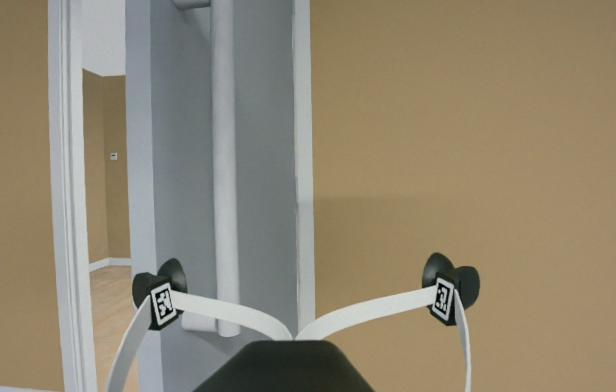

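Emit:
move(r2={"base":{"strafe_m":0.18,"translate_m":0.08}}, blocking=false)

Emit:
wait(seconds=2, cameras=["r2_wrist_camera"])

Scene clock: 248.00 s.
move: r2 moving
r1.base_odometry: x=-0.952 y=+1.749 heading=-3.034
r1.turned_by_wheels: +0.000
r1.turned_by_imu: +0.000
r1.base_tilt: forward=-1.6 right=+1.3
r1.lidar_m: 0.42 0.25 0.25 0.25 0.28 3.24 3.28 0.78 0.82 2.60 3.24 1.69
r1.base_status: not commanded
r1.joint_positions: lift_m=+0.500 arm_m=+0.100 wrist_yaw_rad=+0.379 wrist_pitch_rad=+0.000 wrist_roll_rad=+0.000 gripper_m=-0.010
r1.joint_status: not commanded
r1.measured_speeds: all 0
r1.motor_effort: lift_m=+20(20) arm_m=+6(6) wheel_0=-11(11) wheel_1=+0(1) wheel_2=-7(7)
r1.servo_current: wrist_yaw_rad=130(143) wrist_pitch_rad=46(46) wrist_roll_rad=52(59) gripper_m=46(46)
r1.contact_limits: translate_m 1
r1.hand_pose: x=+0.5710 y=+0.0254 z=+0.6780 quat_wxyz=(+0.982, +0.000, +0.000, +0.188)
r1.wrist_depth_mm: 143 169 204 258 330 - - / 143 169 203 255 330 - - / 143 168 203 256 342 - - / 149 167 204 254 324 - - / 142 171 202 254 342 - - / 141 167 190 193 310 - - / 144 162 172 184 179 1576 1537
r2.base_odometry: x=-1.791 y=-2.114 heading=-2.050
r2.turned_by_wheels: +0.000
r2.turned_by_imu: +0.000
r2.base_tilt: forward=-0.7 right=+0.0
r2.lidar_m: 0.68 1.05 2.58 2.97 0.56 0.49 - 2.40 1.83 1.78 1.91 1.71
r2.base_status: translate_m moving; strafe_m moving
r2.joint_positions: lift_m=+0.800 arm_m=+0.000 wrist_yaw_rad=+0.002 wrist_pitch_rad=+0.002 wrist_roll_rad=+0.000 gripper_m=+0.140
r2.joint_status: not commanded
r2.measured_speeds: translate_m=+0.050 strafe_m=+0.112 rotate_rad=+0.003 lift_m=+0.000 arm_m=+0.000 wrist_yaw_rad=+0.000 wrist_pitch_rad=+0.000 wrist_roll_rad=+0.000
r2.motor_effort: lift_m=+21(21) arm_m=-4(4) wheel_0=-6(9) wheel_1=+10(12) wheel_2=-9(9)
r2.servo_current: wrist_yaw_rad=52(59) wrist_pitch_rad=46(46) wrist_roll_rad=46(59) gripper_m=59(59)
r2.hand_pose: x=+0.4595 y=-0.0867 z=+0.9775 quat_wxyz=(+1.000, +0.000, +0.001, +0.001)
r2.wrist_depth_mm: - - 496 - - - - / - - 496 - - - - / 1537 - 496 - - - - / 1576 - 496 - - - - / 1537 - 496 - - - - / - - 500 157 187 182 - / - 1921 - - - - -
pictures: none

Scene clock: 249.57 s.
earlier move: r2 done
r1.base_odometry: x=-0.952 y=+1.749 heading=-3.034
r1.turned_by_wheels: +0.000
r1.turned_by_imu: +0.000
r1.base_tilt: forward=-1.6 right=+1.3
r1.lidar_m: 0.40 0.25 0.25 0.25 0.28 3.25 3.28 0.76 0.77 2.61 3.19 1.11
r1.base_status: not commanded
r1.joint_positions: lift_m=+0.500 arm_m=+0.100 wrist_yaw_rad=+0.379 wrist_pitch_rad=+0.000 wrist_roll_rad=+0.000 gripper_m=-0.010
r1.joint_status: not commanded
r1.measured_speeds: all 0
r1.on_its_own: wrist_yaw_rad is at rest, and its servo_current (143 mA) is outside its rest range (0 to 104 mA)
r1.motor_effort: lift_m=+20(20) arm_m=+6(6) wheel_0=-11(12) wheel_1=+0(1) wheel_2=-7(7)
r1.servo_current: wrist_yaw_rad=143(150) wrist_pitch_rad=33(52) wrist_roll_rad=52(72) gripper_m=39(52)
r1.contact_limits: translate_m 1
r1.hand_pose: x=+0.5710 y=+0.0254 z=+0.6780 quat_wxyz=(+0.982, +0.000, +0.000, +0.188)
r1.wrist_depth_mm: 142 168 204 256 332 654 - / 142 168 204 257 330 - - / 143 168 203 255 342 - - / 149 168 202 255 327 - - / 142 172 202 254 340 - - / 141 167 190 193 310 - - / 144 162 172 184 179 1430 1464
r2.base_odometry: x=-1.688 y=-2.243 heading=-2.050
r2.turned_by_wheels: +0.000
r2.turned_by_imu: +0.000
r2.base_tilt: forward=-0.7 right=+0.1
r2.lidar_m: 0.58 1.26 2.48 2.82 0.57 0.48 0.51 2.60 2.00 1.92 2.04 1.64
r2.base_status: done
r2.joint_positions: lift_m=+0.800 arm_m=+0.000 wrist_yaw_rad=+0.002 wrist_pitch_rad=+0.002 wrist_roll_rad=+0.000 gripper_m=+0.140
r2.joint_status: not commanded
r2.measured_speeds: all 0
r2.motor_effort: lift_m=+21(21) arm_m=-4(4) wheel_0=-3(10) wheel_1=+1(12) wheel_2=-6(9)
r2.servo_current: wrist_yaw_rad=52(59) wrist_pitch_rad=46(46) wrist_roll_rad=46(59) gripper_m=46(59)
r2.hand_pose: x=+0.4595 y=-0.0867 z=+0.9775 quat_wxyz=(+1.000, +0.000, +0.001, +0.001)
r2.wrist_depth_mm: - - - 366 - - - / - - - 370 - - - / - - - 402 - - - / - - - 397 430 - - / - - 1138 392 421 - - / - 1537 216 166 192 182 - / - 1983 1118 - - - -
wait: 1.57 of 2 s (r2 has come to rest)
Images, in order (width x height): r2_wrist_camera 616x392.

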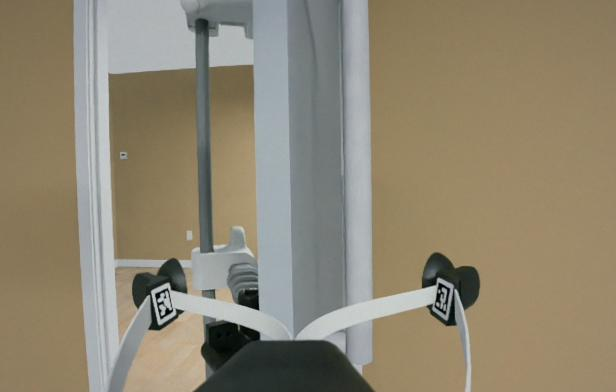

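Emit:
move(r2={"base":{"strafe_m":0.02,"translate_m":0.2},"pace":"slow"}, blocking=false)

Emit:
wait(seconds=3.5, cameras=["r2_wrist_camera","r2_head_left_camera","r2_head_camera"])

Scene clock: 255.47 s.
move: r2 moving
r1.base_odometry: x=-0.952 y=+1.749 heading=-3.034
r1.turned_by_wheels: +0.000
r1.turned_by_imu: +0.000
r1.base_tilt: forward=-1.6 right=+1.3
r1.lidar_m: 0.38 0.25 0.25 0.25 0.28 3.25 3.28 0.76 0.80 2.61 3.25 1.14
r1.base_status: not commanded
r1.joint_positions: lift_m=+0.500 arm_m=+0.100 wrist_yaw_rad=+0.379 wrist_pitch_rad=+0.000 wrist_roll_rad=+0.000 gripper_m=-0.010
r1.joint_status: not commanded
r1.measured_speeds: all 0
r1.motor_effort: lift_m=+20(20) arm_m=+6(6) wheel_0=-10(11) wheel_1=+0(1) wheel_2=-7(7)
r1.servo_current: wrist_yaw_rad=137(143) wrist_pitch_rad=46(52) wrist_roll_rad=39(52) gripper_m=46(46)
r1.contact_limits: translate_m 1
r1.hand_pose: x=+0.5710 y=+0.0254 z=+0.6780 quat_wxyz=(+0.982, +0.000, +0.000, +0.188)
r1.wrist_depth_mm: 142 168 204 256 332 654 - / 142 168 203 256 329 - - / 142 168 203 256 343 - - / 149 167 204 254 325 - - / 142 171 203 253 340 - - / 142 167 190 192 309 - - / 144 162 171 184 179 1430 1499
r2.base_odometry: x=-1.692 y=-2.255 heading=-2.050
r2.turned_by_wheels: +0.000
r2.turned_by_imu: +0.001
r2.base_tilt: forward=-0.7 right=+0.0
r2.lidar_m: 0.59 1.85 2.47 2.81 0.60 0.51 0.53 2.61 1.99 1.93 2.04 1.63
r2.base_status: translate_m moving; strafe_m moving
r2.joint_positions: lift_m=+0.800 arm_m=+0.000 wrist_yaw_rad=+0.002 wrist_pitch_rad=+0.002 wrist_roll_rad=+0.000 gripper_m=+0.140
r2.joint_status: not commanded
r2.measured_speeds: translate_m=+0.048 strafe_m=+0.005 rotate_rad=-0.002 lift_m=+0.000 arm_m=+0.000 wrist_yaw_rad=+0.000 wrist_pitch_rad=+0.000 wrist_roll_rad=+0.000
r2.motor_effort: lift_m=+21(21) arm_m=-4(4) wheel_0=+5(8) wheel_1=+5(9) wheel_2=-10(10)
r2.servo_current: wrist_yaw_rad=52(59) wrist_pitch_rad=39(46) wrist_roll_rad=33(59) gripper_m=52(59)
r2.hand_pose: x=+0.4595 y=-0.0867 z=+0.9775 quat_wxyz=(+1.000, +0.000, +0.001, +0.001)
r2.wrist_depth_mm: - - - 397 - - - / - - - 359 413 - - / - - - 384 407 - - / - - - 364 410 - - / - - 1160 364 410 - - / - 1537 699 166 192 182 - / - - 1118 - - - -
pictures: none

Scene clock: 258.27 s.
earlier move: r2 done
r1.base_odometry: x=-0.952 y=+1.749 heading=-3.034
r1.turned_by_wheels: +0.000
r1.turned_by_imu: +0.000
r1.base_tilt: forward=-1.6 right=+1.3
r1.lidar_m: 0.40 0.25 0.25 0.25 0.30 3.26 3.27 0.78 0.81 2.61 3.20 0.93
r1.base_status: not commanded
r1.joint_positions: lift_m=+0.500 arm_m=+0.100 wrist_yaw_rad=+0.379 wrist_pitch_rad=+0.000 wrist_roll_rad=+0.000 gripper_m=-0.010
r1.joint_status: not commanded
r1.measured_speeds: all 0
r1.on_its_own: wrist_yaw_rad is at rest, and its servo_current (130 mA) is outside its rest range (0 to 104 mA)
r1.motor_effort: lift_m=+20(20) arm_m=+6(6) wheel_0=-11(11) wheel_1=+0(1) wheel_2=-7(7)
r1.servo_current: wrist_yaw_rad=130(156) wrist_pitch_rad=39(52) wrist_roll_rad=39(78) gripper_m=46(52)
r1.contact_limits: translate_m 1
r1.hand_pose: x=+0.5710 y=+0.0254 z=+0.6780 quat_wxyz=(+0.982, +0.000, +0.000, +0.188)
r1.wrist_depth_mm: 143 168 204 257 332 699 - / 142 168 203 256 329 - - / 143 168 203 255 342 - - / 149 167 203 254 327 - - / 142 172 202 253 342 - - / 142 167 190 193 309 - - / 144 162 172 184 179 1618 1499
r2.base_odometry: x=-1.762 y=-2.430 heading=-2.050
r2.turned_by_wheels: +0.000
r2.turned_by_imu: +0.001
r2.base_tilt: forward=-0.7 right=+0.1
r2.lidar_m: 0.38 0.98 2.17 2.76 2.95 0.68 0.70 2.62 2.02 1.97 1.93 0.48
r2.base_status: done
r2.joint_positions: lift_m=+0.800 arm_m=+0.000 wrist_yaw_rad=+0.002 wrist_pitch_rad=+0.002 wrist_roll_rad=+0.000 gripper_m=+0.140
r2.joint_status: not commanded
r2.measured_speeds: all 0
r2.motor_effort: lift_m=+21(21) arm_m=-4(4) wheel_0=+5(9) wheel_1=+4(9) wheel_2=-5(11)
r2.servo_current: wrist_yaw_rad=39(59) wrist_pitch_rad=39(46) wrist_roll_rad=52(65) gripper_m=52(59)
r2.hand_pose: x=+0.4595 y=-0.0867 z=+0.9775 quat_wxyz=(+1.000, +0.000, +0.001, +0.001)
r2.wrist_depth_mm: - - 173 189 221 - - / - - 174 186 223 - - / - - 175 183 223 - - / 1366 - 176 181 223 - - / 1308 - 891 180 224 - - / 1308 - 177 175 211 185 - / - - 931 - 227 - -
wait: 2.80 of 3.5 s (r2 has come to rest)
pictures: r2_head_camera, r2_head_left_camera, r2_wrist_camera
Images, in order (width x height): r2_head_camera 420x560, r2_head_left_camera 420x672, r2_wrist_camera 616x392.

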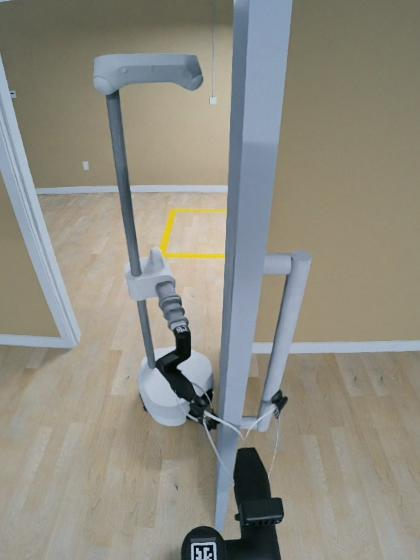

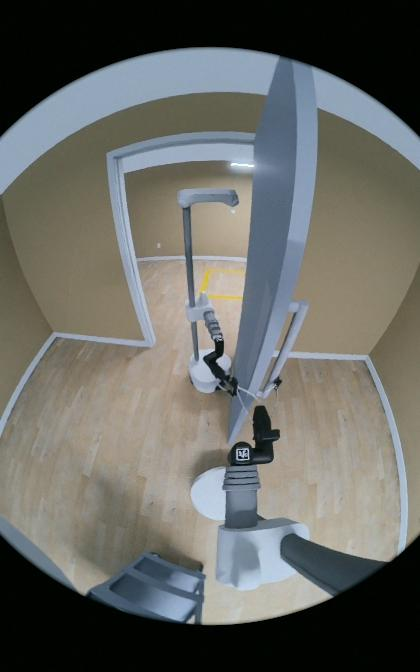

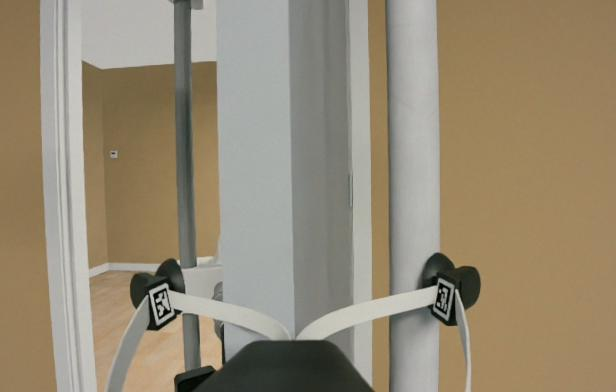

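Emit:
move(r2={"base":{"strafe_m":-0.34,"translate_m":0.03},"joints":{"gripper_m":0.1},"contact_limits":{"strafe_m":0.8},"pace":"slow"}, blocking=false)

Emit:
wait(seconds=5, cameras=["r2_wrist_camera","r2_head_left_camera","r1_head_camera","r1_head_right_camera"])

Scene clock: 271.27 s.
move: r2 moving
r1.base_odometry: x=-0.952 y=+1.749 heading=-3.034
r1.turned_by_wheels: +0.000
r1.turned_by_imu: +0.000
r1.base_tilt: forward=-1.6 right=+1.2
r1.lidar_m: 0.36 0.25 0.25 0.25 0.28 3.24 3.24 0.77 0.82 2.61 3.21 0.94
r1.base_status: not commanded
r1.joint_positions: lift_m=+0.500 arm_m=+0.100 wrist_yaw_rad=+0.379 wrist_pitch_rad=+0.000 wrist_roll_rad=+0.000 gripper_m=-0.010
r1.joint_status: not commanded
r1.measured_speeds: all 0
r1.motor_effort: lift_m=+20(20) arm_m=+6(6) wheel_0=-11(11) wheel_1=+1(1) wheel_2=-7(7)
r1.servo_current: wrist_yaw_rad=117(137) wrist_pitch_rad=39(46) wrist_roll_rad=33(59) gripper_m=39(52)
r1.contact_limits: translate_m 1
r1.hand_pose: x=+0.5710 y=+0.0254 z=+0.6780 quat_wxyz=(+0.982, +0.000, +0.000, +0.188)
r1.wrist_depth_mm: 142 168 204 257 332 699 - / 142 168 204 256 329 - - / 143 168 203 255 329 - - / 149 168 202 255 327 - - / 142 171 202 254 342 - - / 142 167 190 200 309 - - / 144 162 171 183 179 1537 1464
r2.base_odometry: x=-1.775 y=-2.424 heading=-2.050
r2.turned_by_wheels: +0.000
r2.turned_by_imu: +0.000
r2.base_tilt: forward=-0.7 right=+0.1
r2.lidar_m: 0.40 0.96 2.17 2.78 2.96 0.67 0.68 2.64 2.01 1.95 1.90 0.48
r2.base_status: translate_m moving; strafe_m moving
r2.joint_positions: lift_m=+0.800 arm_m=+0.000 wrist_yaw_rad=+0.002 wrist_pitch_rad=+0.002 wrist_roll_rad=+0.000 gripper_m=+0.134
r2.joint_status: gripper_m moving
r2.measured_speeds: translate_m=+0.005 strafe_m=-0.052 rotate_rad=+0.001 lift_m=+0.000 arm_m=+0.000 wrist_yaw_rad=+0.000 wrist_pitch_rad=+0.000 wrist_roll_rad=+0.000
r2.motor_effort: lift_m=+21(21) arm_m=-4(4) wheel_0=+8(11) wheel_1=-7(8) wheel_2=-5(7)
r2.servo_current: wrist_yaw_rad=46(52) wrist_pitch_rad=46(46) wrist_roll_rad=52(59) gripper_m=85(85)
r2.contact_limits: strafe_m 0.8
r2.hand_pose: x=+0.4595 y=-0.0867 z=+0.9775 quat_wxyz=(+1.000, +0.000, +0.001, +0.001)
r2.wrist_depth_mm: - - 170 240 220 - - / - - 171 239 220 - - / - - 173 236 220 - - / 1281 - 174 234 221 - - / 1308 - 175 230 222 - - / 1308 211 175 226 213 - - / - - 179 - 224 - -
pictures: none

Scene clock: 275.37 s.
earlier move: r2 done
r1.base_odometry: x=-0.952 y=+1.749 heading=-3.033
r1.turned_by_wheels: +0.001
r1.turned_by_imu: +0.001
r1.base_tilt: forward=-1.6 right=+1.3
r1.lidar_m: 0.62 0.33 0.25 0.25 0.32 3.25 3.29 0.78 0.80 2.60 3.21 1.68
r1.base_status: not commanded
r1.joint_positions: lift_m=+0.500 arm_m=+0.100 wrist_yaw_rad=+0.397 wrist_pitch_rad=+0.000 wrist_roll_rad=+0.000 gripper_m=-0.010
r1.joint_status: not commanded
r1.measured_speeds: all 0
r1.motor_effort: lift_m=+20(20) arm_m=+5(6) wheel_0=-5(11) wheel_1=+0(1) wheel_2=-2(7)
r1.servo_current: wrist_yaw_rad=65(163) wrist_pitch_rad=39(52) wrist_roll_rad=33(65) gripper_m=39(52)
r1.contact_limits: translate_m 1
r1.hand_pose: x=+0.5705 y=+0.0309 z=+0.6780 quat_wxyz=(+0.980, +0.000, +0.000, +0.197)
r1.wrist_depth_mm: 240 291 366 615 768 - - / 241 291 366 891 - - - / 246 291 364 - - - - / 247 289 366 - - - - / 239 289 362 - - - - / 239 289 325 194 - - - / 237 270 180 151 152 1537 1576
r2.base_odometry: x=-2.077 y=-2.299 heading=-2.049
r2.turned_by_wheels: +0.001
r2.turned_by_imu: +0.197
r2.base_tilt: forward=-0.7 right=+0.1
r2.lidar_m: 0.37 0.65 2.83 3.05 0.82 0.81 3.50 1.97 1.68 1.70 1.63 0.46
r2.base_status: done
r2.joint_positions: lift_m=+0.800 arm_m=+0.000 wrist_yaw_rad=+0.004 wrist_pitch_rad=+0.002 wrist_roll_rad=+0.000 gripper_m=+0.100
r2.joint_status: all done
r2.measured_speeds: translate_m=+0.000 strafe_m=+0.000 rotate_rad=-0.001 lift_m=+0.000 arm_m=+0.000 wrist_yaw_rad=+0.000 wrist_pitch_rad=+0.000 wrist_roll_rad=+0.000
r2.motor_effort: lift_m=+21(21) arm_m=+4(4) wheel_0=+14(25) wheel_1=-1(8) wheel_2=-10(15)
r2.servo_current: wrist_yaw_rad=52(78) wrist_pitch_rad=39(46) wrist_roll_rad=46(59) gripper_m=59(117)
r2.contact_limits: strafe_m 0.8
r2.hand_pose: x=+0.4596 y=-0.0864 z=+0.9775 quat_wxyz=(+1.000, +0.000, +0.001, +0.002)
r2.wrist_depth_mm: - 1464 155 291 198 - - / - 1464 163 289 200 - - / - 1430 157 287 202 - - / - 1537 158 285 203 - - / - 1499 160 282 206 - - / - 171 160 279 203 - - / - 1499 150 - 204 - -
wait: 4.10 of 5 s (r2 has come to rest)
pictures: r1_head_camera, r1_head_right_camera, r2_head_left_camera, r2_wrist_camera
Images, in order (width x height): r1_head_camera 420x560, r1_head_right_camera 420x672, r2_head_left_camera 420x672, r2_wrist_camera 616x392.

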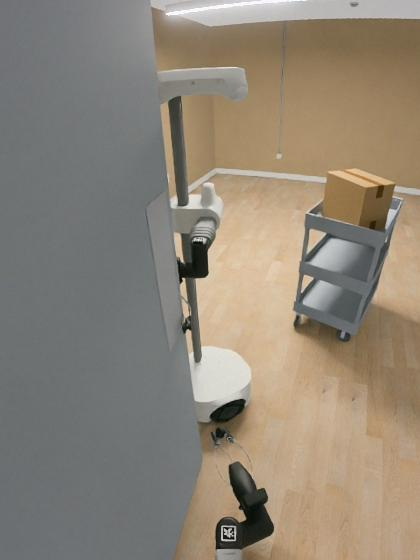

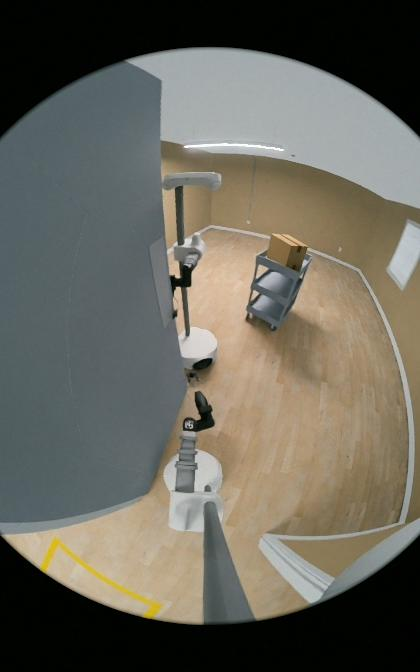

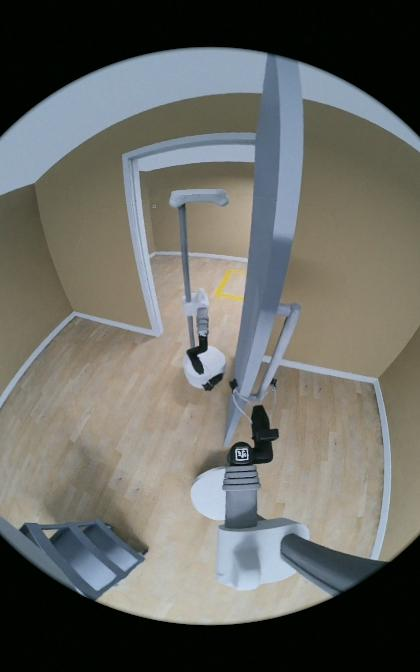

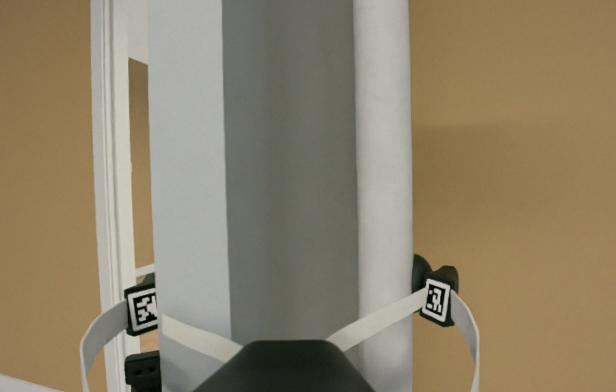

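Emit:
move(r2={"base":{"strafe_m":-0.2},"contact_limits":{"strafe_m":0.6},"pace":"slow"}, r1={"base":{"strafe_m":-0.2},"joints":{"wrist_yaw_rad":0,"lift_m":0.7,"arm_m":0.0}}, blocking=false)

Emit:
wait(seconds=2)

Emit:
move(r1={"base":{"rotate_rad":-0.35},"joints":{"lift_m":0.85}}, blocking=false)

Emit:
wait(seconds=3, cameras=["r1_head_camera","r1_head_right_camera","r1_head_left_camera","r2_head_left_camera"])

Scene clock: 312.47 s.
move: r1 moving; r2 moving
r1.base_odometry: x=-0.956 y=+1.785 heading=-3.033
r1.turned_by_wheels: +0.000
r1.turned_by_imu: +0.000
r1.base_tilt: forward=-1.6 right=+1.3
r1.lidar_m: 0.69 0.38 0.28 0.30 0.35 3.26 3.31 0.74 0.83 2.57 3.19 1.66
r1.base_status: strafe_m moving
r1.joint_positions: lift_m=+0.537 arm_m=+0.049 wrist_yaw_rad=+0.008 wrist_pitch_rad=+0.000 wrist_roll_rad=+0.000 gripper_m=-0.010
r1.joint_status: lift_m moving; arm_m moving; wrist_yaw_rad moving
r1.measured_speeds: translate_m=+0.001 strafe_m=-0.141 rotate_rad=-0.004 lift_m=+0.146 arm_m=-0.195 wrist_yaw_rad=-0.296 wrist_pitch_rad=+0.000 wrist_roll_rad=+0.000
r1.motor_effort: lift_m=+26(28) arm_m=-5(8) wheel_0=+9(10) wheel_1=-11(11) wheel_2=-1(1)
r1.servo_current: wrist_yaw_rad=13(124) wrist_pitch_rad=39(46) wrist_roll_rad=39(52) gripper_m=39(52)
r1.hand_pose: x=+0.5094 y=-0.0851 z=+0.7155 quat_wxyz=(+1.000, +0.000, +0.000, +0.004)
r1.wrist_depth_mm: 404 668 - - - - - / 418 676 991 - - - - / 421 - - - - 1366 - / 413 - - - - - - / 415 - - - - 1983 - / 410 - 946 195 1430 - - / 407 480 180 180 152 - 1576
r2.base_odometry: x=-2.090 y=-2.293 heading=-2.048
r2.turned_by_wheels: +0.001
r2.turned_by_imu: +0.010
r2.base_tilt: forward=-0.8 right=+0.0
r2.lidar_m: 0.38 0.67 2.86 3.09 0.82 0.80 3.41 1.94 1.66 1.68 1.60 0.45
r2.base_status: strafe_m moving
r2.joint_positions: lift_m=+0.800 arm_m=+0.000 wrist_yaw_rad=+0.004 wrist_pitch_rad=+0.002 wrist_roll_rad=+0.000 gripper_m=+0.100
r2.joint_status: not commanded
r2.measured_speeds: translate_m=+0.000 strafe_m=-0.056 rotate_rad=+0.000 lift_m=+0.000 arm_m=+0.000 wrist_yaw_rad=+0.000 wrist_pitch_rad=+0.000 wrist_roll_rad=+0.000
r2.motor_effort: lift_m=+21(21) arm_m=+4(4) wheel_0=+16(21) wheel_1=-4(4) wheel_2=-1(9)
r2.servo_current: wrist_yaw_rad=65(65) wrist_pitch_rad=39(46) wrist_roll_rad=59(59) gripper_m=65(65)
r2.contact_limits: strafe_m 0.6
r2.hand_pose: x=+0.4596 y=-0.0864 z=+0.9775 quat_wxyz=(+1.000, +0.000, +0.001, +0.002)
r2.wrist_depth_mm: - 1499 155 291 198 - - / - 1430 163 287 200 - - / - 1499 157 286 202 - - / - 1499 158 283 204 - - / - 1464 160 283 206 - - / - 170 160 279 204 - - / - 640 150 - 204 - -
pictures: none

Scene clock: 313.93 s.
earlier move: r1 done; r2 contact_stop
r1.base_odometry: x=-0.974 y=+1.948 heading=-3.033
r1.turned_by_wheels: +0.000
r1.turned_by_imu: -0.001
r1.base_tilt: forward=-1.6 right=+1.3
r1.lidar_m: 1.06 0.63 0.48 0.48 0.52 3.33 3.36 0.64 0.99 2.44 2.97 1.61
r1.base_status: done
r1.joint_positions: lift_m=+0.700 arm_m=+0.000 wrist_yaw_rad=+0.003 wrist_pitch_rad=+0.000 wrist_roll_rad=+0.000 gripper_m=-0.010
r1.joint_status: all done
r1.measured_speeds: all 0
r1.motor_effort: lift_m=+25(28) arm_m=-5(10) wheel_0=+1(11) wheel_1=+0(11) wheel_2=+1(2)
r1.servo_current: wrist_yaw_rad=52(124) wrist_pitch_rad=33(46) wrist_roll_rad=52(65) gripper_m=39(52)
r1.hand_pose: x=+0.4596 y=-0.0867 z=+0.8776 quat_wxyz=(+1.000, +0.000, +0.000, +0.001)
r1.wrist_depth_mm: - - - - - - - / - - - - - - - / 788 1060 - - - - - / 1025 - - - 1537 - - / - - - - - - - / - - - 195 169 - - / - 1983 180 181 142 1921 -
r2.base_odometry: x=-2.207 y=-2.229 heading=-2.015
r2.turned_by_wheels: +0.034
r2.turned_by_imu: +0.110
r2.base_tilt: forward=-0.7 right=+0.0
r2.lidar_m: 0.36 0.86 3.17 3.24 0.87 4.45 2.64 1.73 1.57 1.58 1.49 0.44
r2.base_status: strafe_m contact_stop
r2.joint_positions: lift_m=+0.800 arm_m=+0.000 wrist_yaw_rad=+0.024 wrist_pitch_rad=+0.002 wrist_roll_rad=+0.000 gripper_m=+0.100
r2.joint_status: not commanded
r2.measured_speeds: translate_m=-0.027 strafe_m=-0.018 rotate_rad=+0.529 lift_m=+0.000 arm_m=+0.000 wrist_yaw_rad=+0.000 wrist_pitch_rad=+0.000 wrist_roll_rad=+0.000
r2.on_its_own: the wheels are slack since a contact_stop
r2.motor_effort: lift_m=+21(21) arm_m=+4(4) wheel_0=+14(32) wheel_1=-1(7) wheel_2=+2(9)
r2.servo_current: wrist_yaw_rad=150(156) wrist_pitch_rad=39(46) wrist_roll_rad=46(59) gripper_m=59(65)
r2.contact_limits: strafe_m 0.6
r2.hand_pose: x=+0.4613 y=-0.0804 z=+0.9775 quat_wxyz=(+1.000, +0.000, +0.001, +0.012)
r2.wrist_depth_mm: - 160 170 276 190 - - / - 160 181 303 191 - - / - - 170 303 192 - - / - 163 181 300 194 - - / - 166 168 300 195 - - / - 167 168 270 195 - - / - 167 139 - 196 - -
wait: 1.47 of 2 s (r1 has come to rest)
pictures: none

not run: a stop that you did not command came earlier in this reply.

not run: a stop that you did not command came earlier in this reply.


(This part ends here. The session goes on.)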